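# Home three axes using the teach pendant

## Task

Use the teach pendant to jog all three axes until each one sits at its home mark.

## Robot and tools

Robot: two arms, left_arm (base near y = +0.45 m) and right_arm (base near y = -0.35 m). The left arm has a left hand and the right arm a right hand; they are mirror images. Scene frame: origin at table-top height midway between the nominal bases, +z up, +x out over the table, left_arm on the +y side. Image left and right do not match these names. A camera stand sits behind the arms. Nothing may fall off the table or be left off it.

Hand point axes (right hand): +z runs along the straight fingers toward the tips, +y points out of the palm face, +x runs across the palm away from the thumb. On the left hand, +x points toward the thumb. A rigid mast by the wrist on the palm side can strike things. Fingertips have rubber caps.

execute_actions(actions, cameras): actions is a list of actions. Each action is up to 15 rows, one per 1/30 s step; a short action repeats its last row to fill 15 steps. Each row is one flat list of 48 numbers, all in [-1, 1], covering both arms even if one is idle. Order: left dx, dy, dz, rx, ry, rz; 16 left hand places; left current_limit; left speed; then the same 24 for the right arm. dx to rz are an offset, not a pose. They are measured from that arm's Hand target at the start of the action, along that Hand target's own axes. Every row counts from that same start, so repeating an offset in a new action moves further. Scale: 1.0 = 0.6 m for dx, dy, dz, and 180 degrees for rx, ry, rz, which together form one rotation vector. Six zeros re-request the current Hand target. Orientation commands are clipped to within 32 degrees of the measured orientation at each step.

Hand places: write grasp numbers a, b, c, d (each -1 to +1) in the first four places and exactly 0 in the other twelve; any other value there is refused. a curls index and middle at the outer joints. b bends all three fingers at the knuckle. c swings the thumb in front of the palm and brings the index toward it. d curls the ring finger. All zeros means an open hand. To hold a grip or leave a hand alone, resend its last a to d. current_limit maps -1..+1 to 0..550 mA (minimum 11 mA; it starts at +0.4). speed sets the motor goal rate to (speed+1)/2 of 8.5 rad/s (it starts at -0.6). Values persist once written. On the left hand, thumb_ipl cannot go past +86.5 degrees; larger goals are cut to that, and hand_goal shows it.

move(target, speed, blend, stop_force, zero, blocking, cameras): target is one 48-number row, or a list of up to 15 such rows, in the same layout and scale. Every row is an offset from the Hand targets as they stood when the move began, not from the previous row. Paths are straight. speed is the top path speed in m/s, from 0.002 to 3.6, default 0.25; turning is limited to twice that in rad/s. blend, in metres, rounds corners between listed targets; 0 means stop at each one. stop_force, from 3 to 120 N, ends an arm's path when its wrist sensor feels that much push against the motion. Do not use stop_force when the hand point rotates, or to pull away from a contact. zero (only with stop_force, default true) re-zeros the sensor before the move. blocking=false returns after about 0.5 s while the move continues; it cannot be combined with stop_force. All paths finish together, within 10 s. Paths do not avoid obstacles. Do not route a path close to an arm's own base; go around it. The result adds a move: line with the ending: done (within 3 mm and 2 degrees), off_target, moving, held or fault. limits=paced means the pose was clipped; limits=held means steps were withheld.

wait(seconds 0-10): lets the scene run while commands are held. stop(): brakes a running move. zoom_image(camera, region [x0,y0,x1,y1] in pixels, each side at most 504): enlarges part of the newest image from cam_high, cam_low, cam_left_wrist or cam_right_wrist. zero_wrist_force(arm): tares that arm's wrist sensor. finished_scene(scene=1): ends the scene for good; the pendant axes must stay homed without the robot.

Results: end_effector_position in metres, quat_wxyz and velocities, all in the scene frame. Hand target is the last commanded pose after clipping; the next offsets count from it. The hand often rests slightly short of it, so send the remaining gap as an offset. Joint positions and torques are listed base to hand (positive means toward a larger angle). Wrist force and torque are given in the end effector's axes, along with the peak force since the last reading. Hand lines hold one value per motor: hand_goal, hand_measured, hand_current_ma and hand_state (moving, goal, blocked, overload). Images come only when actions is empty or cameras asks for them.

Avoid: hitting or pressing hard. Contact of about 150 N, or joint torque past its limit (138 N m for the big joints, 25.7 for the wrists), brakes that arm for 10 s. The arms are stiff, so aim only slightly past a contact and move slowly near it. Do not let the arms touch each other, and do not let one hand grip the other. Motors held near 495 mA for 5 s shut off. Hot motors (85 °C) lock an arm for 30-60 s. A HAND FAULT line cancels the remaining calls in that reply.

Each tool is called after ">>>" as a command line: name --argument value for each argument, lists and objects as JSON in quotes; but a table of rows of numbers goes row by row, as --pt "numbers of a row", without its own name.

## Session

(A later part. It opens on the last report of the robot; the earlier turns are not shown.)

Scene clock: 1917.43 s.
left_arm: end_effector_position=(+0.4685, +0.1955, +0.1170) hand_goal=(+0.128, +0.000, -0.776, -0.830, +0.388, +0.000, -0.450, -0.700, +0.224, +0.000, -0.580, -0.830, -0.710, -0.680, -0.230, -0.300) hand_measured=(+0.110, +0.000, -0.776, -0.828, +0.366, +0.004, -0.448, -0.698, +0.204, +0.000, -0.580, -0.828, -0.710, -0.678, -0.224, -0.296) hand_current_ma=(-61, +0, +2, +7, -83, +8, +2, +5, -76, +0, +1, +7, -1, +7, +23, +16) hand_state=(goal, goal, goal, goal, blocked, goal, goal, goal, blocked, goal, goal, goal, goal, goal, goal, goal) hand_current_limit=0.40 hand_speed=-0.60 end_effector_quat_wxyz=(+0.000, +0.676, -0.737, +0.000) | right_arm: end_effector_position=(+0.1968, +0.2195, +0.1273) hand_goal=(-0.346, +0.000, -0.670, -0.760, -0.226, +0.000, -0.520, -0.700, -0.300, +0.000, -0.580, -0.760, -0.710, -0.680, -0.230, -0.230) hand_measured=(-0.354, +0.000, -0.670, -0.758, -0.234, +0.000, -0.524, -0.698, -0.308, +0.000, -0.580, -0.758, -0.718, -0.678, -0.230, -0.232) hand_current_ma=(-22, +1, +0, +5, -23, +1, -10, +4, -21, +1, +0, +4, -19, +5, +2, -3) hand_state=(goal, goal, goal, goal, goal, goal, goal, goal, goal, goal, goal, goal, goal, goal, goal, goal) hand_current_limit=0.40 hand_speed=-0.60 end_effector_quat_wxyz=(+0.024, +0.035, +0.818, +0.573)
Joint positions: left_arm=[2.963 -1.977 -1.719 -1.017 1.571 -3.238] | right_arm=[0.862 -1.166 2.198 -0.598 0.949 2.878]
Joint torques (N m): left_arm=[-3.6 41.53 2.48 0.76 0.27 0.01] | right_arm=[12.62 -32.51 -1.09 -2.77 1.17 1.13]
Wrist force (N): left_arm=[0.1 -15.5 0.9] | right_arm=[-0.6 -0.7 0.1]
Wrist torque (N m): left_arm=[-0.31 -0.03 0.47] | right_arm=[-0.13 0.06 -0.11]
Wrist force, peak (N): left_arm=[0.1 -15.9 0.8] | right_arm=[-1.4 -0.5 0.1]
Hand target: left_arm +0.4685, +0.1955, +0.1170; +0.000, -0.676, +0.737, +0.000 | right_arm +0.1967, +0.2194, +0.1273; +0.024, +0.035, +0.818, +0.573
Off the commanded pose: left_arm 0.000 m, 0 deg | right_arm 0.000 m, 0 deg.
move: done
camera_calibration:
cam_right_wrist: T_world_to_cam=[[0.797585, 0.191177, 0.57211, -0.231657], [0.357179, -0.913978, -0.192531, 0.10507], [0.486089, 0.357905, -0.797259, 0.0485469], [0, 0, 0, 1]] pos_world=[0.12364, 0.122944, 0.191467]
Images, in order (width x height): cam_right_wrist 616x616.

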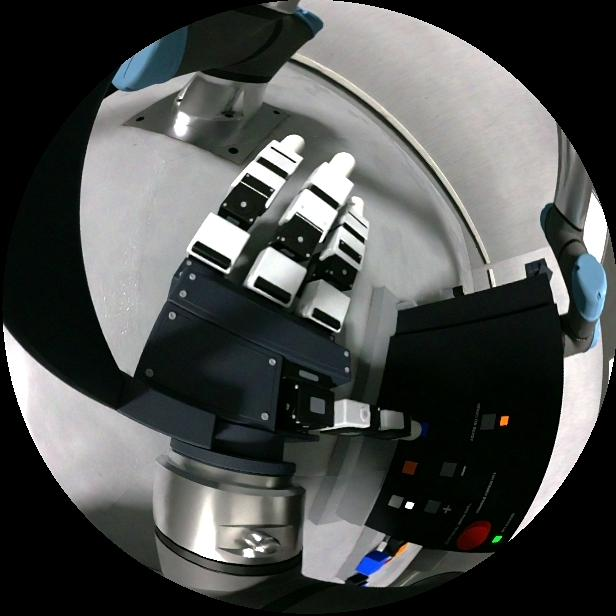

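>>> move --target '[0,0,0,0,0,0,0,0.65,0,0,0,0,0,0,0,0,0,0,0,0,0,0,0.4,-0.6,-0.0333,0,0,0,0,0,0,0.3,0,0,0,0,0,0,0,0,0,0,0,0,0,0,0.4,-0.6]' --speed 0.01 --stop_force 5

>>> move --target '[0,0,0,0,0,0,0,0.65,0,0,0,0,0,0,0,0,0,0,0,0,0,0,0.4,-0.6,0.025,0,0,0,0,0,0,0.3,0,0,0,0,0,0,0,0,0,0,0,0,0,0,0.4,-0.6]' --speed 0.05 --cameras '["cam_right_wrist", "cam_high"]'

>>> zoom_image --camera "cam_right_wrist" --region '[370, 330, 530, 570]'

>>> zoom_image --camera "cam_high" --region '[190, 170, 310, 230]'

Scene clock: 1931.70 s.
left_arm: end_effector_position=(+0.4685, +0.1955, +0.1170) hand_goal=(+0.128, +0.000, -0.776, -0.830, +0.388, +0.000, -0.450, -0.700, +0.224, +0.000, -0.580, -0.830, -0.710, -0.680, -0.230, -0.300) hand_measured=(+0.110, +0.000, -0.776, -0.828, +0.366, +0.004, -0.448, -0.698, +0.204, +0.000, -0.580, -0.828, -0.710, -0.678, -0.224, -0.296) hand_current_ma=(-61, +0, +2, +7, -83, +8, +2, +5, -76, +0, +1, +7, -1, +7, +23, +16) hand_state=(goal, goal, goal, goal, blocked, goal, goal, goal, blocked, goal, goal, goal, goal, goal, goal, goal) hand_current_limit=0.40 hand_speed=-0.60 end_effector_quat_wxyz=(+0.000, +0.676, -0.737, +0.000) | right_arm: end_effector_position=(+0.2072, +0.2185, +0.1273) hand_goal=(-0.346, +0.000, -0.670, -0.760, -0.226, +0.000, -0.520, -0.700, -0.300, +0.000, -0.580, -0.760, -0.710, -0.680, -0.230, -0.230) hand_measured=(-0.354, +0.000, -0.670, -0.758, -0.234, +0.000, -0.524, -0.698, -0.308, +0.000, -0.580, -0.758, -0.718, -0.678, -0.230, -0.232) hand_current_ma=(-22, +1, +0, +5, -23, +1, -10, +4, -21, +1, +0, +4, -19, +5, +1, -4) hand_state=(goal, goal, goal, goal, goal, goal, goal, goal, goal, goal, goal, goal, goal, goal, goal, goal) hand_current_limit=0.40 hand_speed=-0.60 end_effector_quat_wxyz=(+0.024, +0.035, +0.818, +0.573)
Joint positions: left_arm=[2.963 -1.977 -1.719 -1.017 1.571 -3.238] | right_arm=[0.837 -1.159 2.187 -0.587 0.927 2.865]
Joint torques (N m): left_arm=[-3.56 40.93 2.64 0.9 0.14 -0.41] | right_arm=[11.5 -33.17 -2.55 -3.18 1.86 1.24]
Wrist force (N): left_arm=[0.3 -15.5 0.8] | right_arm=[4.6 -0.2 0.3]
Wrist torque (N m): left_arm=[-0.28 -0.06 0.48] | right_arm=[-0.07 -0.40 0.30]
Wrist force, peak (N): left_arm=[0.0 -16.0 0.8] | right_arm=[10.8 0.0 0.6]
Hand target: left_arm +0.4685, +0.1955, +0.1170; +0.000, -0.676, +0.737, +0.000 | right_arm +0.2071, +0.2185, +0.1273; +0.024, +0.035, +0.818, +0.573 (not the last commanded pose)
Off the commanded pose: left_arm 0.000 m, 0 deg | right_arm 0.009 m, 0 deg.
move: contact (right_arm)

Scene clock: 1932.43 s.
left_arm: end_effector_position=(+0.4685, +0.1955, +0.1170) hand_goal=(+0.128, +0.000, -0.776, -0.830, +0.388, +0.000, -0.450, -0.700, +0.224, +0.000, -0.580, -0.830, -0.710, -0.680, -0.230, -0.300) hand_measured=(+0.110, +0.000, -0.776, -0.828, +0.366, +0.004, -0.448, -0.698, +0.204, +0.000, -0.580, -0.828, -0.710, -0.678, -0.224, -0.296) hand_current_ma=(-61, +0, +2, +7, -83, +8, +2, +5, -76, +0, +1, +7, -1, +7, +23, +16) hand_state=(goal, goal, goal, goal, blocked, goal, goal, goal, blocked, goal, goal, goal, goal, goal, goal, goal) hand_current_limit=0.40 hand_speed=-0.60 end_effector_quat_wxyz=(+0.000, +0.676, -0.737, +0.000) | right_arm: end_effector_position=(+0.1920, +0.2198, +0.1273) hand_goal=(-0.346, +0.000, -0.670, -0.760, -0.226, +0.000, -0.520, -0.700, -0.300, +0.000, -0.580, -0.760, -0.710, -0.680, -0.230, -0.230) hand_measured=(-0.354, +0.000, -0.670, -0.758, -0.234, +0.000, -0.524, -0.698, -0.308, +0.000, -0.580, -0.758, -0.718, -0.678, -0.230, -0.232) hand_current_ma=(-22, +1, +0, +5, -23, +1, -10, +4, -21, +1, +0, +4, -19, +5, +2, -4) hand_state=(goal, goal, goal, goal, goal, goal, goal, goal, goal, goal, goal, goal, goal, goal, goal, goal) hand_current_limit=0.40 hand_speed=-0.60 end_effector_quat_wxyz=(+0.024, +0.035, +0.818, +0.573) end_effector_velocity=(+0.000, -0.001, +0.000) end_effector_angular_velocity=(+0.000, +0.000, +0.003)
Joint positions: left_arm=[2.963 -1.977 -1.719 -1.017 1.571 -3.238] | right_arm=[0.873 -1.169 2.203 -0.603 0.959 2.884]
Joint velocities: left_arm=[within noise] | right_arm=[-0.004 0 0.001 0.001 -0.006 -0.003]
Joint torques (N m): left_arm=[-4.2 41.62 3.27 0.72 0.42 -0.26] | right_arm=[-15 -19.31 -21.82 1.31 -2.39 -1.3]
Wrist force (N): left_arm=[-0.1 -15.8 0.8] | right_arm=[-0.5 -0.7 0.1]
Wrist torque (N m): left_arm=[-0.32 -0.02 0.46] | right_arm=[-0.13 0.04 -0.12]
Wrist force, peak (N): left_arm=[0.0 -15.8 0.6] | right_arm=[4.6 -0.4 0.4]
Hand target: left_arm +0.4685, +0.1955, +0.1170; +0.000, -0.676, +0.737, +0.000 | right_arm +0.1922, +0.2198, +0.1273; +0.024, +0.035, +0.818, +0.573
Off the commanded pose: left_arm 0.000 m, 0 deg | right_arm 0.000 m, 0 deg.
move: done
camera_calibration:
cam_right_wrist: T_world_to_cam=[[0.797523, 0.19118, 0.572194, -0.227956], [0.35731, -0.913897, -0.192669, 0.106933], [0.486093, 0.358108, -0.797165, 0.0507171], [0, 0, 0, 1]] pos_world=[0.118939, 0.123144, 0.191468]
Images, in order (width x height): cam_high 672x504, cam_right_wrist 616x616.

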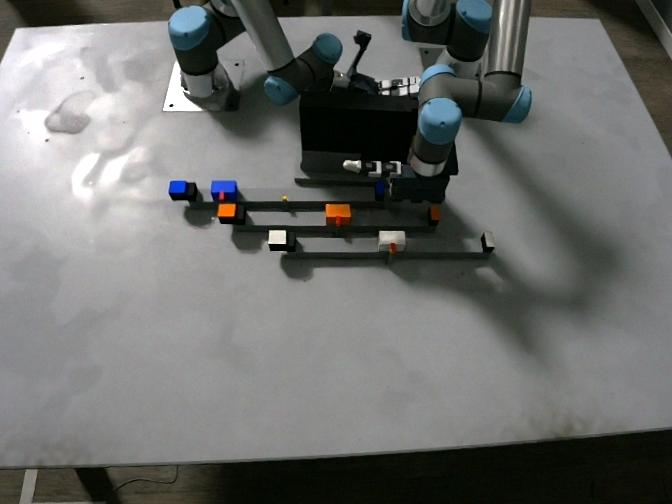

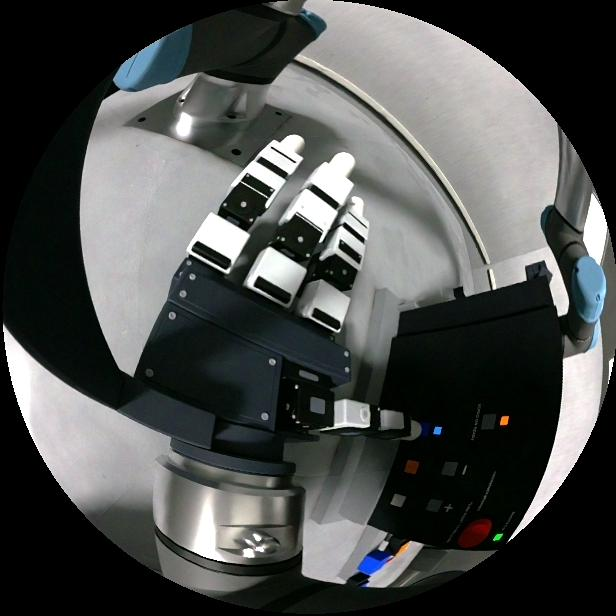

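Scaled by 2.100 from the camera's 616x616 image, which has a finer 880x880 frame.

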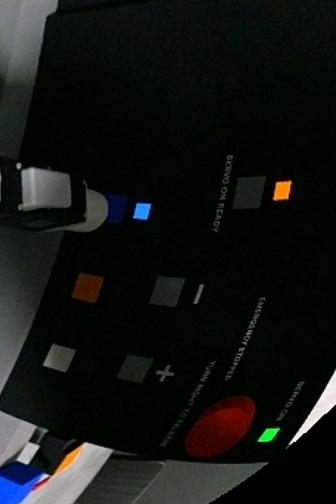

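Scaled by 4.200.

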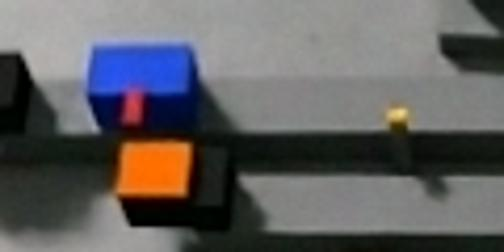

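>>> move --pt "0 0 0 0 0 0 0 0.65 0 0 0 0 0 0 0 0 0 0 0 0 0 0 0.4 -0.6 0.0202 0.046 -0.0905 0 0 0 0 0.3 0 0 0 0 0 0 0 0 0 0 0 0 0 0 0.4 -0.6" --pt "0 0 0 0 0 0 0 0.65 0 0 0 0 0 0 0 0 0 0 0 0 0 0 0.4 -0.6 -0.0073 0.046 -0.0905 0 0 0 0 0.3 0 0 0 0 0 0 0 0 0 0 0 0 0 0 0.4 -0.6" --speed 0.06 --blend '[0.004,0]'

>>> move --target '[0,0,0,0,0,0,0,0.65,0,0,0,0,0,0,0,0,0,0,0,0,0,0,0.4,-0.6,-0.0333,0,0,0,0,0,0,0.3,0,0,0,0,0,0,0,0,0,0,0,0,0,0,0.4,-0.6]' --speed 0.01 --stop_force 5

>>> wait --seconds 0.5 --cameras '["cam_high"]'

>>> move --target '[0,0,0,0,0,0,0,0.65,0,0,0,0,0,0,0,0,0,0,0,0,0,0,0.4,-0.6,0.01,0,0,0,0,0,0,0.3,0,0,0,0,0,0,0,0,0,0,0,0,0,0,0.4,-0.6]' --speed 0.05 --cameras '["cam_high", "cam_right_wrist"]'

>>> zoom_image --camera "cam_high" --region '[190, 170, 310, 230]'

Scene clock: 1952.67 s.
left_arm: end_effector_position=(+0.4685, +0.1955, +0.1170) hand_goal=(+0.128, +0.000, -0.776, -0.830, +0.388, +0.000, -0.450, -0.700, +0.224, +0.000, -0.580, -0.830, -0.710, -0.680, -0.230, -0.300) hand_measured=(+0.110, +0.000, -0.776, -0.828, +0.366, +0.004, -0.448, -0.698, +0.204, +0.000, -0.580, -0.828, -0.710, -0.678, -0.224, -0.296) hand_current_ma=(-61, +0, +2, +7, -83, +8, +2, +5, -76, +0, +1, +7, -1, +7, +23, +16) hand_state=(goal, goal, goal, goal, blocked, goal, goal, goal, blocked, goal, goal, goal, goal, goal, goal, goal) hand_current_limit=0.40 hand_speed=-0.60 end_effector_quat_wxyz=(+0.000, +0.676, -0.737, +0.000) | right_arm: end_effector_position=(+0.1931, +0.1780, +0.1718) hand_goal=(-0.346, +0.000, -0.670, -0.760, -0.226, +0.000, -0.520, -0.700, -0.300, +0.000, -0.580, -0.760, -0.710, -0.680, -0.230, -0.230) hand_measured=(-0.354, +0.000, -0.670, -0.758, -0.234, +0.000, -0.524, -0.698, -0.308, +0.000, -0.580, -0.758, -0.718, -0.678, -0.230, -0.232) hand_current_ma=(-22, +1, +0, +5, -23, +1, -10, +4, -21, +1, +0, +4, -19, +5, +2, -4) hand_state=(goal, goal, goal, goal, goal, goal, goal, goal, goal, goal, goal, goal, goal, goal, goal, goal) hand_current_limit=0.40 hand_speed=-0.60 end_effector_quat_wxyz=(+0.024, +0.035, +0.818, +0.573)
Joint positions: left_arm=[2.963 -1.977 -1.719 -1.017 1.571 -3.238] | right_arm=[0.773 -1.341 2.282 -0.476 0.869 2.829]
Joint torques (N m): left_arm=[-5.75 41.27 2.1 0.88 0.58 -0.31] | right_arm=[12.48 -27.07 -1.61 -2.82 1.36 1.27]
Wrist force (N): left_arm=[0.1 -15.8 0.7] | right_arm=[0.0 -0.1 0.4]
Wrist torque (N m): left_arm=[-0.34 -0.03 0.47] | right_arm=[-0.01 0.01 -0.03]
Wrist force, peak (N): left_arm=[0.0 -16.0 0.5] | right_arm=[-0.5 -1.2 0.3]
Hand target: left_arm +0.4685, +0.1955, +0.1170; +0.000, -0.676, +0.737, +0.000 | right_arm +0.1930, +0.1780, +0.1718; +0.024, +0.035, +0.818, +0.573
Off the commanded pose: left_arm 0.000 m, 0 deg | right_arm 0.000 m, 0 deg.
move: done

Scene clock: 1954.73 s.
left_arm: end_effector_position=(+0.4685, +0.1955, +0.1170) hand_goal=(+0.128, +0.000, -0.776, -0.830, +0.388, +0.000, -0.450, -0.700, +0.224, +0.000, -0.580, -0.830, -0.710, -0.680, -0.230, -0.300) hand_measured=(+0.110, +0.000, -0.776, -0.828, +0.366, +0.004, -0.448, -0.698, +0.204, +0.000, -0.580, -0.828, -0.710, -0.678, -0.224, -0.296) hand_current_ma=(-61, +0, +2, +7, -83, +8, +2, +5, -76, +0, +1, +7, -1, +7, +23, +16) hand_state=(goal, goal, goal, goal, blocked, goal, goal, goal, blocked, goal, goal, goal, goal, goal, goal, goal) hand_current_limit=0.40 hand_speed=-0.60 end_effector_quat_wxyz=(+0.000, +0.676, -0.737, +0.000) | right_arm: end_effector_position=(+0.2031, +0.1771, +0.1718) hand_goal=(-0.346, +0.000, -0.670, -0.760, -0.226, +0.000, -0.520, -0.700, -0.300, +0.000, -0.580, -0.760, -0.710, -0.680, -0.230, -0.230) hand_measured=(-0.354, +0.000, -0.670, -0.758, -0.234, +0.000, -0.524, -0.698, -0.308, +0.000, -0.580, -0.758, -0.718, -0.678, -0.230, -0.232) hand_current_ma=(-22, +1, +0, +5, -23, +1, -10, +4, -21, +1, +0, +4, -19, +5, +1, -4) hand_state=(goal, goal, goal, goal, goal, goal, goal, goal, goal, goal, goal, goal, goal, goal, goal, goal) hand_current_limit=0.40 hand_speed=-0.60 end_effector_quat_wxyz=(+0.024, +0.035, +0.818, +0.573)
Joint positions: left_arm=[2.963 -1.977 -1.719 -1.017 1.571 -3.238] | right_arm=[0.748 -1.332 2.27 -0.464 0.846 2.814]
Joint torques (N m): left_arm=[-4.84 41.91 2.52 0.79 0.52 -0.41] | right_arm=[10.97 -27.49 -2.7 -3.14 1.26 1.22]
Wrist force (N): left_arm=[0.1 -15.6 0.9] | right_arm=[4.6 0.0 0.2]
Wrist torque (N m): left_arm=[-0.32 -0.03 0.47] | right_arm=[0.01 -0.40 0.35]
Wrist force, peak (N): left_arm=[0.0 -16.0 0.8] | right_arm=[10.9 0.1 0.6]
Hand target: left_arm +0.4685, +0.1955, +0.1170; +0.000, -0.676, +0.737, +0.000 | right_arm +0.2031, +0.1771, +0.1718; +0.024, +0.035, +0.818, +0.573 (not the last commanded pose)
Off the commanded pose: left_arm 0.000 m, 0 deg | right_arm 0.010 m, 0 deg.
move: contact (right_arm)

Scene clock: 1955.23 s.
left_arm: end_effector_position=(+0.4685, +0.1955, +0.1170) hand_goal=(+0.128, +0.000, -0.776, -0.830, +0.388, +0.000, -0.450, -0.700, +0.224, +0.000, -0.580, -0.830, -0.710, -0.680, -0.230, -0.300) hand_measured=(+0.110, +0.000, -0.776, -0.828, +0.366, +0.004, -0.448, -0.698, +0.204, +0.000, -0.580, -0.828, -0.710, -0.678, -0.224, -0.296) hand_current_ma=(-61, +0, +2, +7, -83, +8, +2, +5, -76, +0, +1, +7, -1, +7, +23, +16) hand_state=(goal, goal, goal, goal, blocked, goal, goal, goal, blocked, goal, goal, goal, goal, goal, goal, goal) hand_current_limit=0.40 hand_speed=-0.60 end_effector_quat_wxyz=(+0.000, +0.676, -0.737, +0.000) | right_arm: end_effector_position=(+0.2031, +0.1771, +0.1718) hand_goal=(-0.346, +0.000, -0.670, -0.760, -0.226, +0.000, -0.520, -0.700, -0.300, +0.000, -0.580, -0.760, -0.710, -0.680, -0.230, -0.230) hand_measured=(-0.354, +0.000, -0.670, -0.758, -0.234, +0.000, -0.524, -0.698, -0.308, +0.000, -0.580, -0.758, -0.718, -0.678, -0.230, -0.232) hand_current_ma=(-22, +1, +0, +5, -23, +1, -10, +4, -21, +1, +0, +4, -19, +5, +1, -4) hand_state=(goal, goal, goal, goal, goal, goal, goal, goal, goal, goal, goal, goal, goal, goal, goal, goal) hand_current_limit=0.40 hand_speed=-0.60 end_effector_quat_wxyz=(+0.024, +0.035, +0.818, +0.573)
Joint positions: left_arm=[2.963 -1.977 -1.719 -1.017 1.571 -3.238] | right_arm=[0.748 -1.332 2.27 -0.464 0.846 2.814]
Joint torques (N m): left_arm=[-5.21 41.35 3.4 0.67 0.47 -0.43] | right_arm=[11.54 -27.53 -3.68 -2.8 0.72 1.15]
Wrist force (N): left_arm=[-0.2 -15.7 0.8] | right_arm=[4.8 0.1 0.4]
Wrist torque (N m): left_arm=[-0.32 0.01 0.44] | right_arm=[0.00 -0.44 0.37]
Wrist force, peak (N): left_arm=[0.1 -15.8 0.6] | right_arm=[4.9 -0.1 0.6]
Hand target: left_arm +0.4685, +0.1955, +0.1170; +0.000, -0.676, +0.737, +0.000 | right_arm +0.2031, +0.1771, +0.1718; +0.024, +0.035, +0.818, +0.573 (not the last commanded pose)
Off the commanded pose: left_arm 0.000 m, 0 deg | right_arm 0.010 m, 0 deg.
wait: 0.50 s; at rest by 0.17 s
Images, in order (width x height): cam_high 672x504.

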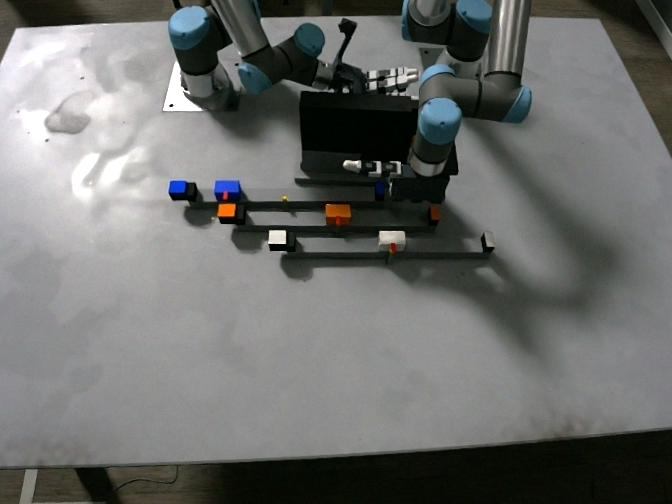

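Scene clock: 1955.93 s.
left_arm: end_effector_position=(+0.4685, +0.1955, +0.1170) hand_goal=(+0.128, +0.000, -0.776, -0.830, +0.388, +0.000, -0.450, -0.700, +0.224, +0.000, -0.580, -0.830, -0.710, -0.680, -0.230, -0.300) hand_measured=(+0.110, +0.000, -0.776, -0.828, +0.366, +0.004, -0.448, -0.698, +0.204, +0.000, -0.580, -0.828, -0.710, -0.678, -0.224, -0.296) hand_current_ma=(-61, +0, +2, +7, -83, +8, +2, +5, -76, +0, +1, +7, -1, +7, +23, +16) hand_state=(goal, goal, goal, goal, blocked, goal, goal, goal, blocked, goal, goal, goal, goal, goal, goal, goal) hand_current_limit=0.40 hand_speed=-0.60 end_effector_quat_wxyz=(+0.000, +0.676, -0.737, +0.000) | right_arm: end_effector_position=(+0.1970, +0.1776, +0.1718) hand_goal=(-0.346, +0.000, -0.670, -0.760, -0.226, +0.000, -0.520, -0.700, -0.300, +0.000, -0.580, -0.760, -0.710, -0.680, -0.230, -0.230) hand_measured=(-0.354, +0.000, -0.670, -0.758, -0.234, +0.000, -0.524, -0.698, -0.308, +0.000, -0.580, -0.758, -0.718, -0.678, -0.230, -0.232) hand_current_ma=(-22, +1, +0, +5, -23, +1, -10, +4, -21, +1, +0, +4, -19, +5, +1, -3) hand_state=(goal, goal, goal, goal, goal, goal, goal, goal, goal, goal, goal, goal, goal, goal, goal, goal) hand_current_limit=0.40 hand_speed=-0.60 end_effector_quat_wxyz=(+0.024, +0.035, +0.818, +0.573)
Joint positions: left_arm=[2.963 -1.977 -1.719 -1.017 1.571 -3.238] | right_arm=[0.763 -1.338 2.277 -0.471 0.86 2.823]
Joint torques (N m): left_arm=[-4.88 41.69 2.21 0.77 0.53 -0.46] | right_arm=[-9.62 -16.93 -11.81 -1.27 -2.12 -0.86]
Wrist force (N): left_arm=[0.2 -15.7 0.7] | right_arm=[0.1 -0.1 0.5]
Wrist torque (N m): left_arm=[-0.33 -0.04 0.48] | right_arm=[-0.03 -0.01 -0.04]
Wrist force, peak (N): left_arm=[0.1 -15.8 0.5] | right_arm=[4.5 -0.1 0.6]
Hand target: left_arm +0.4685, +0.1955, +0.1170; +0.000, -0.676, +0.737, +0.000 | right_arm +0.1971, +0.1776, +0.1718; +0.024, +0.035, +0.818, +0.573
Off the commanded pose: left_arm 0.000 m, 0 deg | right_arm 0.000 m, 0 deg.
move: done
camera_calibration:
cam_right_wrist: T_world_to_cam=[[0.797562, 0.191209, 0.572131, -0.24935], [0.357328, -0.913884, -0.192697, 0.0752482], [0.486016, 0.358126, -0.797204, 0.0988543], [0, 0, 0, 1]] pos_world=[0.123939, 0.0810438, 0.235968]
Images, in order (width x height): cam_high 672x504, cam_right_wrist 616x616.

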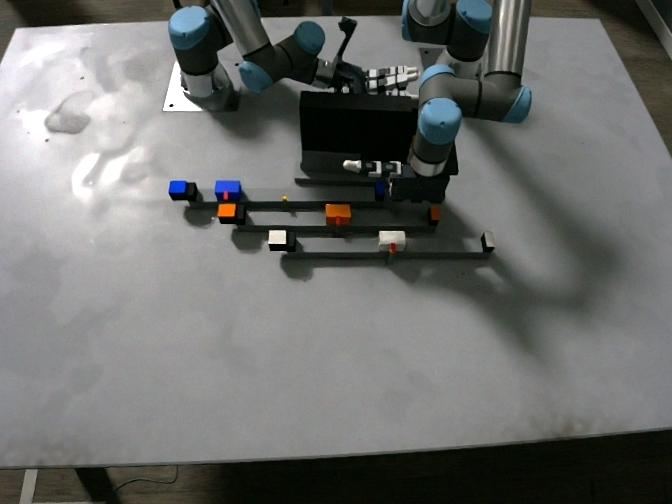

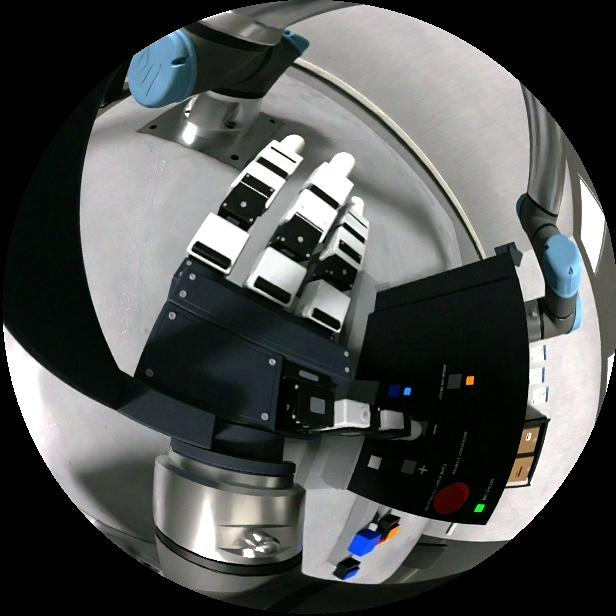

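Scaled by 4.200.

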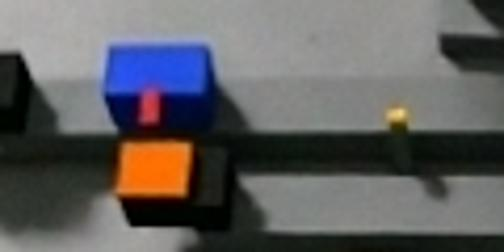

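>>> move --target '[0,0,0,0,0,0,0,0.65,0,0,0,0,0,0,0,0,0,0,0,0,0,0,0.4,-0.6,-0.025,0,0,0,0,0,0,0.3,0,0,0,0,0,0,0,0,0,0,0,0,0,0,0.4,-0.6]' --speed 0.01 --stop_force 5

>>> wait --seconds 9 --cameras '["cam_high"]'

>>> wait --seconds 9

>>> move --target '[0,0,0,0,0,0,0,0.65,0,0,0,0,0,0,0,0,0,0,0,0,0,0,0.4,-0.6,0.01,0,0,0,0,0,0,0.3,0,0,0,0,0,0,0,0,0,0,0,0,0,0,0.4,-0.6]' --speed 0.05 --cameras '["cam_high", "cam_right_wrist"]'

>>> zoom_image --camera "cam_high" --region '[190, 170, 310, 230]'

>>> zoom_image --camera "cam_high" --region '[260, 184, 300, 214]'

Scene clock: 1969.83 s.
left_arm: end_effector_position=(+0.4685, +0.1955, +0.1170) hand_goal=(+0.128, +0.000, -0.776, -0.830, +0.388, +0.000, -0.450, -0.700, +0.224, +0.000, -0.580, -0.830, -0.710, -0.680, -0.230, -0.300) hand_measured=(+0.110, +0.000, -0.776, -0.828, +0.366, +0.004, -0.448, -0.698, +0.204, +0.000, -0.580, -0.828, -0.710, -0.678, -0.224, -0.296) hand_current_ma=(-61, +0, +2, +7, -83, +8, +2, +5, -76, +0, +1, +7, -1, +7, +23, +16) hand_state=(goal, goal, goal, goal, blocked, goal, goal, goal, blocked, goal, goal, goal, goal, goal, goal, goal) hand_current_limit=0.40 hand_speed=-0.60 end_effector_quat_wxyz=(+0.000, +0.676, -0.737, +0.000) | right_arm: end_effector_position=(+0.2031, +0.1771, +0.1718) hand_goal=(-0.346, +0.000, -0.670, -0.760, -0.226, +0.000, -0.520, -0.700, -0.300, +0.000, -0.580, -0.760, -0.710, -0.680, -0.230, -0.230) hand_measured=(-0.354, +0.000, -0.670, -0.758, -0.234, +0.000, -0.524, -0.698, -0.308, +0.000, -0.580, -0.758, -0.718, -0.678, -0.230, -0.232) hand_current_ma=(-22, +1, +0, +5, -23, +1, -10, +4, -21, +1, +0, +4, -19, +5, +1, -4) hand_state=(goal, goal, goal, goal, goal, goal, goal, goal, goal, goal, goal, goal, goal, goal, goal, goal) hand_current_limit=0.40 hand_speed=-0.60 end_effector_quat_wxyz=(+0.024, +0.035, +0.818, +0.573)
Joint positions: left_arm=[2.963 -1.977 -1.719 -1.017 1.571 -3.238] | right_arm=[0.748 -1.332 2.27 -0.464 0.846 2.814]
Joint torques (N m): left_arm=[-6 42.03 3.53 0.86 0.52 -0.7] | right_arm=[11.53 -27.97 -2.61 -3.07 0.77 1.16]
Wrist force (N): left_arm=[0.0 -15.6 0.8] | right_arm=[4.4 0.0 0.6]
Wrist torque (N m): left_arm=[-0.30 -0.01 0.45] | right_arm=[-0.01 -0.39 0.33]
Wrist force, peak (N): left_arm=[0.1 -16.0 1.0] | right_arm=[10.6 0.2 0.8]
Hand target: left_arm +0.4685, +0.1955, +0.1170; +0.000, -0.676, +0.737, +0.000 | right_arm +0.2031, +0.1771, +0.1718; +0.024, +0.035, +0.818, +0.573 (not the last commanded pose)
Off the commanded pose: left_arm 0.000 m, 0 deg | right_arm 0.009 m, 0 deg.
move: contact (right_arm)

Scene clock: 1978.83 s.
left_arm: end_effector_position=(+0.4685, +0.1955, +0.1170) hand_goal=(+0.128, +0.000, -0.776, -0.830, +0.388, +0.000, -0.450, -0.700, +0.224, +0.000, -0.580, -0.830, -0.710, -0.680, -0.230, -0.300) hand_measured=(+0.110, +0.000, -0.776, -0.828, +0.366, +0.004, -0.448, -0.698, +0.204, +0.000, -0.580, -0.828, -0.710, -0.678, -0.224, -0.296) hand_current_ma=(-61, +0, +2, +7, -83, +8, +2, +5, -76, +0, +1, +7, -1, +7, +23, +16) hand_state=(goal, goal, goal, goal, blocked, goal, goal, goal, blocked, goal, goal, goal, goal, goal, goal, goal) hand_current_limit=0.40 hand_speed=-0.60 end_effector_quat_wxyz=(+0.000, +0.676, -0.737, +0.000) | right_arm: end_effector_position=(+0.2031, +0.1771, +0.1718) hand_goal=(-0.346, +0.000, -0.670, -0.760, -0.226, +0.000, -0.520, -0.700, -0.300, +0.000, -0.580, -0.760, -0.710, -0.680, -0.230, -0.230) hand_measured=(-0.354, +0.000, -0.670, -0.758, -0.234, +0.000, -0.524, -0.698, -0.308, +0.000, -0.580, -0.758, -0.718, -0.678, -0.230, -0.232) hand_current_ma=(-22, +1, +0, +5, -23, +1, -10, +4, -21, +1, +0, +4, -19, +5, +1, -4) hand_state=(goal, goal, goal, goal, goal, goal, goal, goal, goal, goal, goal, goal, goal, goal, goal, goal) hand_current_limit=0.40 hand_speed=-0.60 end_effector_quat_wxyz=(+0.024, +0.035, +0.818, +0.573)
Joint positions: left_arm=[2.963 -1.977 -1.719 -1.017 1.571 -3.238] | right_arm=[0.748 -1.332 2.27 -0.464 0.846 2.814]
Joint torques (N m): left_arm=[-5.53 41.09 2.88 0.75 0.58 -0.78] | right_arm=[11.81 -27.7 -3.06 1.03 -1.46 1.11]
Wrist force (N): left_arm=[0.1 -15.6 0.8] | right_arm=[4.6 0.1 0.5]
Wrist torque (N m): left_arm=[-0.32 -0.04 0.47] | right_arm=[-0.01 -0.42 0.35]
Wrist force, peak (N): left_arm=[0.1 -16.1 1.0] | right_arm=[4.9 0.1 0.5]
Hand target: left_arm +0.4685, +0.1955, +0.1170; +0.000, -0.676, +0.737, +0.000 | right_arm +0.2031, +0.1771, +0.1718; +0.024, +0.035, +0.818, +0.573 (not the last commanded pose)
Off the commanded pose: left_arm 0.000 m, 0 deg | right_arm 0.009 m, 0 deg.
wait: 9.00 s; at rest by 0.17 s
Images, in order (width x height): cam_high 672x504.

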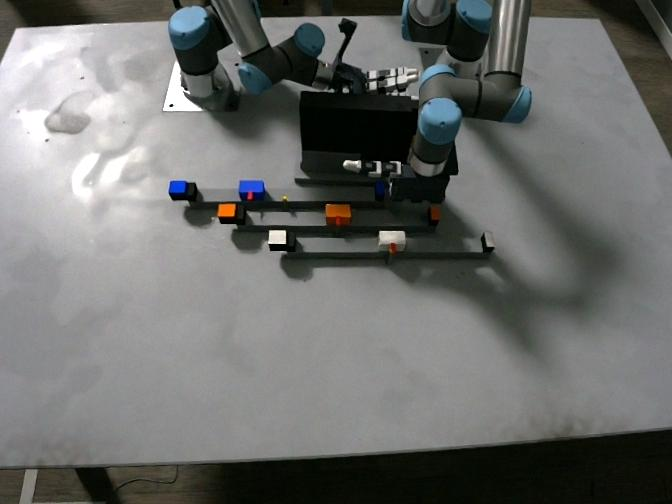

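Scene clock: 1987.83 s.
left_arm: end_effector_position=(+0.4685, +0.1955, +0.1170) hand_goal=(+0.128, +0.000, -0.776, -0.830, +0.388, +0.000, -0.450, -0.700, +0.224, +0.000, -0.580, -0.830, -0.710, -0.680, -0.230, -0.300) hand_measured=(+0.110, +0.000, -0.776, -0.828, +0.366, +0.004, -0.448, -0.698, +0.204, +0.000, -0.580, -0.828, -0.710, -0.678, -0.224, -0.296) hand_current_ma=(-61, +0, +2, +7, -83, +8, +2, +5, -76, +0, +1, +7, -1, +7, +23, +16) hand_state=(goal, goal, goal, goal, blocked, goal, goal, goal, blocked, goal, goal, goal, goal, goal, goal, goal) hand_current_limit=0.40 hand_speed=-0.60 end_effector_quat_wxyz=(+0.000, +0.676, -0.737, +0.000) | right_arm: end_effector_position=(+0.2031, +0.1771, +0.1718) hand_goal=(-0.346, +0.000, -0.670, -0.760, -0.226, +0.000, -0.520, -0.700, -0.300, +0.000, -0.580, -0.760, -0.710, -0.680, -0.230, -0.230) hand_measured=(-0.354, +0.000, -0.670, -0.758, -0.234, +0.000, -0.524, -0.698, -0.308, +0.000, -0.580, -0.758, -0.718, -0.678, -0.230, -0.232) hand_current_ma=(-22, +1, +0, +5, -23, +1, -10, +4, -21, +1, +0, +4, -19, +5, +1, -4) hand_state=(goal, goal, goal, goal, goal, goal, goal, goal, goal, goal, goal, goal, goal, goal, goal, goal) hand_current_limit=0.40 hand_speed=-0.60 end_effector_quat_wxyz=(+0.024, +0.035, +0.818, +0.573)
Joint positions: left_arm=[2.963 -1.977 -1.719 -1.017 1.571 -3.238] | right_arm=[0.748 -1.332 2.27 -0.464 0.846 2.814]
Joint torques (N m): left_arm=[-7.43 40.94 3.13 0.9 0.58 -1.18] | right_arm=[11.36 -26.83 -3.76 1.17 -1.68 0.96]
Wrist force (N): left_arm=[-0.3 -15.6 0.7] | right_arm=[4.4 -0.2 0.5]
Wrist torque (N m): left_arm=[-0.30 0.02 0.43] | right_arm=[-0.05 -0.39 0.33]
Wrist force, peak (N): left_arm=[0.2 -16.1 1.0] | right_arm=[4.9 0.1 0.5]
Hand target: left_arm +0.4685, +0.1955, +0.1170; +0.000, -0.676, +0.737, +0.000 | right_arm +0.2031, +0.1771, +0.1718; +0.024, +0.035, +0.818, +0.573 (not the last commanded pose)
Off the commanded pose: left_arm 0.000 m, 0 deg | right_arm 0.009 m, 0 deg.
wait: 9.00 s; at rest by 0.17 s

Scene clock: 1988.53 s.
left_arm: end_effector_position=(+0.4685, +0.1955, +0.1170) hand_goal=(+0.128, +0.000, -0.776, -0.830, +0.388, +0.000, -0.450, -0.700, +0.224, +0.000, -0.580, -0.830, -0.710, -0.680, -0.230, -0.300) hand_measured=(+0.110, +0.000, -0.776, -0.828, +0.366, +0.004, -0.448, -0.698, +0.204, +0.000, -0.580, -0.828, -0.710, -0.678, -0.224, -0.296) hand_current_ma=(-61, +0, +2, +7, -83, +8, +2, +5, -76, +0, +1, +7, -1, +7, +23, +16) hand_state=(goal, goal, goal, goal, blocked, goal, goal, goal, blocked, goal, goal, goal, goal, goal, goal, goal) hand_current_limit=0.40 hand_speed=-0.60 end_effector_quat_wxyz=(+0.000, +0.676, -0.737, +0.000) | right_arm: end_effector_position=(+0.1970, +0.1776, +0.1718) hand_goal=(-0.346, +0.000, -0.670, -0.760, -0.226, +0.000, -0.520, -0.700, -0.300, +0.000, -0.580, -0.760, -0.710, -0.680, -0.230, -0.230) hand_measured=(-0.354, +0.000, -0.670, -0.758, -0.234, +0.000, -0.524, -0.698, -0.308, +0.000, -0.580, -0.758, -0.718, -0.678, -0.230, -0.232) hand_current_ma=(-22, +1, +0, +5, -23, +1, -10, +4, -21, +1, +0, +4, -19, +5, +1, -4) hand_state=(goal, goal, goal, goal, goal, goal, goal, goal, goal, goal, goal, goal, goal, goal, goal, goal) hand_current_limit=0.40 hand_speed=-0.60 end_effector_quat_wxyz=(+0.024, +0.035, +0.818, +0.573)
Joint positions: left_arm=[2.963 -1.977 -1.719 -1.017 1.571 -3.238] | right_arm=[0.763 -1.338 2.277 -0.471 0.86 2.823]
Joint torques (N m): left_arm=[-7.16 41.6 2.79 0.83 0.71 -1.04] | right_arm=[-9.99 -16.08 -12.51 -1.01 -2.04 -0.74]
Wrist force (N): left_arm=[-0.1 -15.6 1.1] | right_arm=[0.1 0.1 0.2]
Wrist torque (N m): left_arm=[-0.35 0.00 0.45] | right_arm=[0.02 -0.01 -0.03]
Wrist force, peak (N): left_arm=[0.2 -15.9 0.5] | right_arm=[4.5 0.1 0.4]
Hand target: left_arm +0.4685, +0.1955, +0.1170; +0.000, -0.676, +0.737, +0.000 | right_arm +0.1971, +0.1776, +0.1718; +0.024, +0.035, +0.818, +0.573
Off the commanded pose: left_arm 0.000 m, 0 deg | right_arm 0.000 m, 0 deg.
move: done
camera_calibration:
cam_right_wrist: T_world_to_cam=[[0.79759, 0.19123, 0.572085, -0.249344], [0.357318, -0.913891, -0.192681, 0.0752462], [0.485978, 0.358097, -0.79724, 0.09887], [0, 0, 0, 1]] pos_world=[0.123939, 0.0810438, 0.235968]
Images, in order (width x height): cam_high 672x504, cam_right_wrist 616x616.

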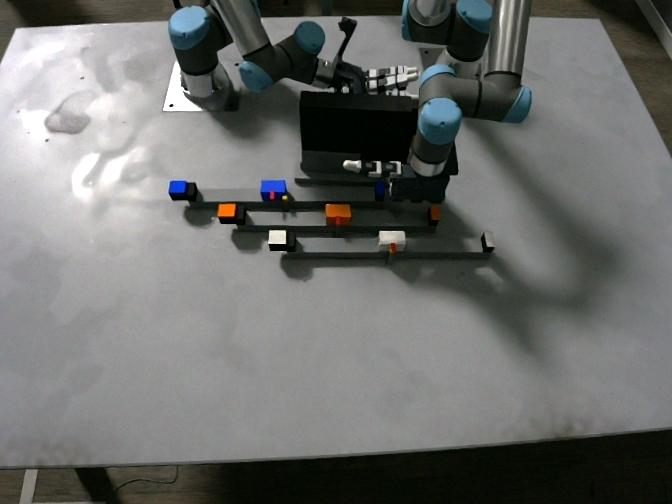

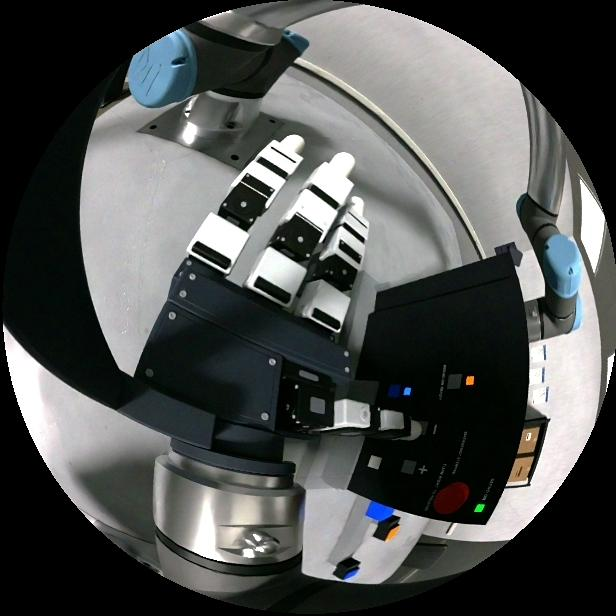

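Scaled by 4.200.

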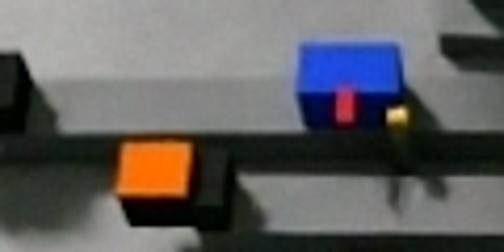

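Scaled by 12.600.

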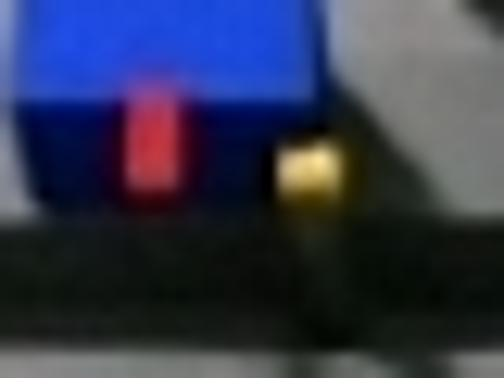

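>>> move --target '[0,0,0,0,0,0,0,0.65,0,0,0,0,0,0,0,0,0,0,0,0,0,0,0.4,-0.6,-0.025,0,0,0,0,0,0,0.3,0,0,0,0,0,0,0,0,0,0,0,0,0,0,0.4,-0.6]' --speed 0.01 --stop_force 5

>>> wait --seconds 2.5

>>> move --target '[0,0,0,0,0,0,0,0.65,0,0,0,0,0,0,0,0,0,0,0,0,0,0,0.4,-0.6,0.01,0,0,0,0,0,0,0.3,0,0,0,0,0,0,0,0,0,0,0,0,0,0,0.4,-0.6]' --speed 0.05 --cameras '["cam_high"]'

>>> zoom_image --camera "cam_high" --region '[260, 184, 300, 214]'

Scene clock: 2006.07 s.
left_arm: end_effector_position=(+0.4685, +0.1955, +0.1170) hand_goal=(+0.128, +0.000, -0.776, -0.830, +0.388, +0.000, -0.450, -0.700, +0.224, +0.000, -0.580, -0.830, -0.710, -0.680, -0.230, -0.300) hand_measured=(+0.110, +0.000, -0.776, -0.828, +0.366, +0.004, -0.448, -0.698, +0.204, +0.000, -0.580, -0.828, -0.710, -0.678, -0.224, -0.296) hand_current_ma=(-61, +0, +2, +7, -83, +8, +2, +5, -76, +0, +1, +7, -1, +7, +23, +16) hand_state=(goal, goal, goal, goal, blocked, goal, goal, goal, blocked, goal, goal, goal, goal, goal, goal, goal) hand_current_limit=0.40 hand_speed=-0.60 end_effector_quat_wxyz=(+0.000, +0.676, -0.737, +0.000) | right_arm: end_effector_position=(+0.2031, +0.1771, +0.1717) hand_goal=(-0.346, +0.000, -0.670, -0.760, -0.226, +0.000, -0.520, -0.700, -0.300, +0.000, -0.580, -0.760, -0.710, -0.680, -0.230, -0.230) hand_measured=(-0.354, +0.000, -0.670, -0.758, -0.234, +0.000, -0.524, -0.698, -0.308, +0.000, -0.580, -0.758, -0.718, -0.678, -0.230, -0.232) hand_current_ma=(-22, +1, +0, +5, -23, +1, -10, +4, -21, +1, +0, +4, -19, +5, +1, -4) hand_state=(goal, goal, goal, goal, goal, goal, goal, goal, goal, goal, goal, goal, goal, goal, goal, goal) hand_current_limit=0.40 hand_speed=-0.60 end_effector_quat_wxyz=(+0.024, +0.035, +0.818, +0.573)
Joint positions: left_arm=[2.963 -1.977 -1.719 -1.017 1.571 -3.238] | right_arm=[0.748 -1.332 2.27 -0.464 0.846 2.814]
Joint torques (N m): left_arm=[-8.12 41.23 3.21 0.86 0.61 -1.37] | right_arm=[12.93 -27.88 -3.79 -2.94 0.88 1.22]
Wrist force (N): left_arm=[0.1 -15.7 1.1] | right_arm=[4.3 0.0 0.5]
Wrist torque (N m): left_arm=[-0.35 -0.02 0.46] | right_arm=[-0.01 -0.38 0.32]
Wrist force, peak (N): left_arm=[0.0 -16.0 0.9] | right_arm=[10.2 0.1 0.7]
Hand target: left_arm +0.4685, +0.1955, +0.1170; +0.000, -0.676, +0.737, +0.000 | right_arm +0.2031, +0.1771, +0.1717; +0.024, +0.035, +0.818, +0.573 (not the last commanded pose)
Off the commanded pose: left_arm 0.000 m, 0 deg | right_arm 0.009 m, 0 deg.
move: contact (right_arm)

Scene clock: 2008.57 s.
left_arm: end_effector_position=(+0.4685, +0.1955, +0.1170) hand_goal=(+0.128, +0.000, -0.776, -0.830, +0.388, +0.000, -0.450, -0.700, +0.224, +0.000, -0.580, -0.830, -0.710, -0.680, -0.230, -0.300) hand_measured=(+0.110, +0.000, -0.776, -0.828, +0.366, +0.004, -0.448, -0.698, +0.204, +0.000, -0.580, -0.828, -0.710, -0.678, -0.224, -0.296) hand_current_ma=(-61, +0, +2, +7, -83, +8, +2, +5, -76, +0, +1, +7, -1, +7, +23, +16) hand_state=(goal, goal, goal, goal, blocked, goal, goal, goal, blocked, goal, goal, goal, goal, goal, goal, goal) hand_current_limit=0.40 hand_speed=-0.60 end_effector_quat_wxyz=(+0.000, +0.676, -0.737, +0.000) | right_arm: end_effector_position=(+0.2031, +0.1771, +0.1717) hand_goal=(-0.346, +0.000, -0.670, -0.760, -0.226, +0.000, -0.520, -0.700, -0.300, +0.000, -0.580, -0.760, -0.710, -0.680, -0.230, -0.230) hand_measured=(-0.354, +0.000, -0.670, -0.758, -0.234, +0.000, -0.524, -0.698, -0.308, +0.000, -0.580, -0.758, -0.718, -0.678, -0.230, -0.232) hand_current_ma=(-22, +1, +0, +5, -23, +1, -10, +4, -21, +1, +0, +4, -19, +5, +1, -4) hand_state=(goal, goal, goal, goal, goal, goal, goal, goal, goal, goal, goal, goal, goal, goal, goal, goal) hand_current_limit=0.40 hand_speed=-0.60 end_effector_quat_wxyz=(+0.024, +0.035, +0.818, +0.573)
Joint positions: left_arm=[2.963 -1.977 -1.719 -1.017 1.571 -3.238] | right_arm=[0.748 -1.332 2.27 -0.464 0.846 2.814]
Joint torques (N m): left_arm=[-7.84 40.75 3.86 0.87 0.58 -1.46] | right_arm=[11.89 -26.89 -3.71 -1.66 -1.65 1.22]
Wrist force (N): left_arm=[0.1 -15.7 0.9] | right_arm=[4.7 0.1 0.6]
Wrist torque (N m): left_arm=[-0.34 -0.03 0.47] | right_arm=[-0.02 -0.44 0.36]
Wrist force, peak (N): left_arm=[0.2 -16.0 1.0] | right_arm=[4.7 0.1 0.6]
Hand target: left_arm +0.4685, +0.1955, +0.1170; +0.000, -0.676, +0.737, +0.000 | right_arm +0.2031, +0.1771, +0.1717; +0.024, +0.035, +0.818, +0.573 (not the last commanded pose)
Off the commanded pose: left_arm 0.000 m, 0 deg | right_arm 0.009 m, 0 deg.
wait: 2.50 s; at rest by 0.17 s

Scene clock: 2009.27 s.
left_arm: end_effector_position=(+0.4685, +0.1955, +0.1170) hand_goal=(+0.128, +0.000, -0.776, -0.830, +0.388, +0.000, -0.450, -0.700, +0.224, +0.000, -0.580, -0.830, -0.710, -0.680, -0.230, -0.300) hand_measured=(+0.110, +0.000, -0.776, -0.828, +0.366, +0.004, -0.448, -0.698, +0.204, +0.000, -0.580, -0.828, -0.710, -0.678, -0.224, -0.296) hand_current_ma=(-61, +0, +2, +7, -83, +8, +2, +5, -76, +0, +1, +7, -1, +7, +23, +16) hand_state=(goal, goal, goal, goal, blocked, goal, goal, goal, blocked, goal, goal, goal, goal, goal, goal, goal) hand_current_limit=0.40 hand_speed=-0.60 end_effector_quat_wxyz=(+0.000, +0.676, -0.737, +0.000) | right_arm: end_effector_position=(+0.1970, +0.1776, +0.1718) hand_goal=(-0.346, +0.000, -0.670, -0.760, -0.226, +0.000, -0.520, -0.700, -0.300, +0.000, -0.580, -0.760, -0.710, -0.680, -0.230, -0.230) hand_measured=(-0.354, +0.000, -0.670, -0.758, -0.234, +0.000, -0.524, -0.698, -0.308, +0.000, -0.580, -0.758, -0.718, -0.678, -0.230, -0.232) hand_current_ma=(-22, +1, +0, +5, -23, +1, -10, +4, -21, +1, +0, +4, -19, +5, +1, -4) hand_state=(goal, goal, goal, goal, goal, goal, goal, goal, goal, goal, goal, goal, goal, goal, goal, goal) hand_current_limit=0.40 hand_speed=-0.60 end_effector_quat_wxyz=(+0.024, +0.035, +0.818, +0.573)
Joint positions: left_arm=[2.963 -1.977 -1.719 -1.017 1.571 -3.238] | right_arm=[0.763 -1.338 2.277 -0.471 0.86 2.823]
Joint torques (N m): left_arm=[-7.97 41.11 2.96 0.74 0.46 -1.43] | right_arm=[-10.08 -17.37 -11.93 -1.16 -2.15 -0.75]
Wrist force (N): left_arm=[0.3 -15.7 1.2] | right_arm=[-0.1 -0.1 0.3]
Wrist torque (N m): left_arm=[-0.36 -0.05 0.49] | right_arm=[-0.01 0.02 -0.07]
Wrist force, peak (N): left_arm=[0.0 -16.0 0.7] | right_arm=[4.1 -0.4 0.6]
Hand target: left_arm +0.4685, +0.1955, +0.1170; +0.000, -0.676, +0.737, +0.000 | right_arm +0.1971, +0.1776, +0.1718; +0.024, +0.035, +0.818, +0.573
Off the commanded pose: left_arm 0.000 m, 0 deg | right_arm 0.000 m, 0 deg.
move: done
Images, in order (width x height): cam_high 672x504.

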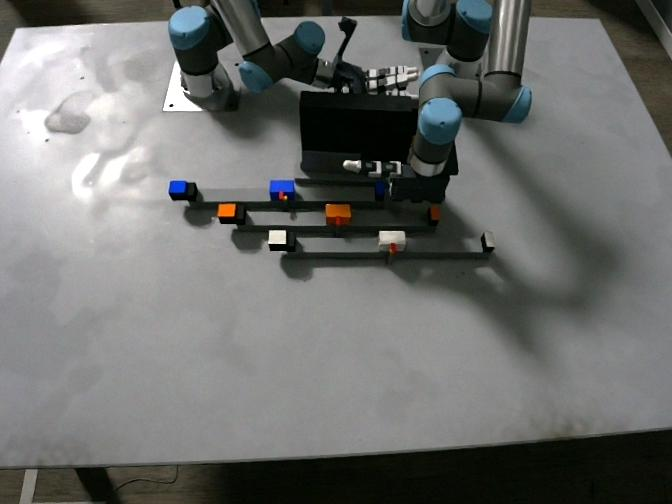

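Scaled by 12.600.

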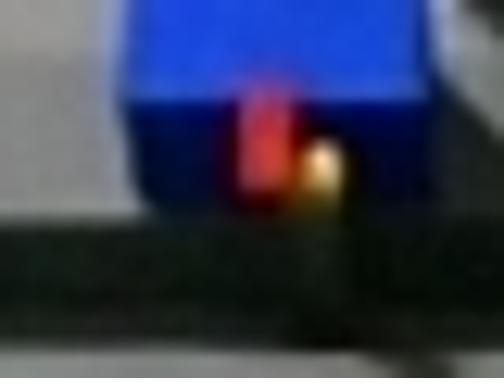

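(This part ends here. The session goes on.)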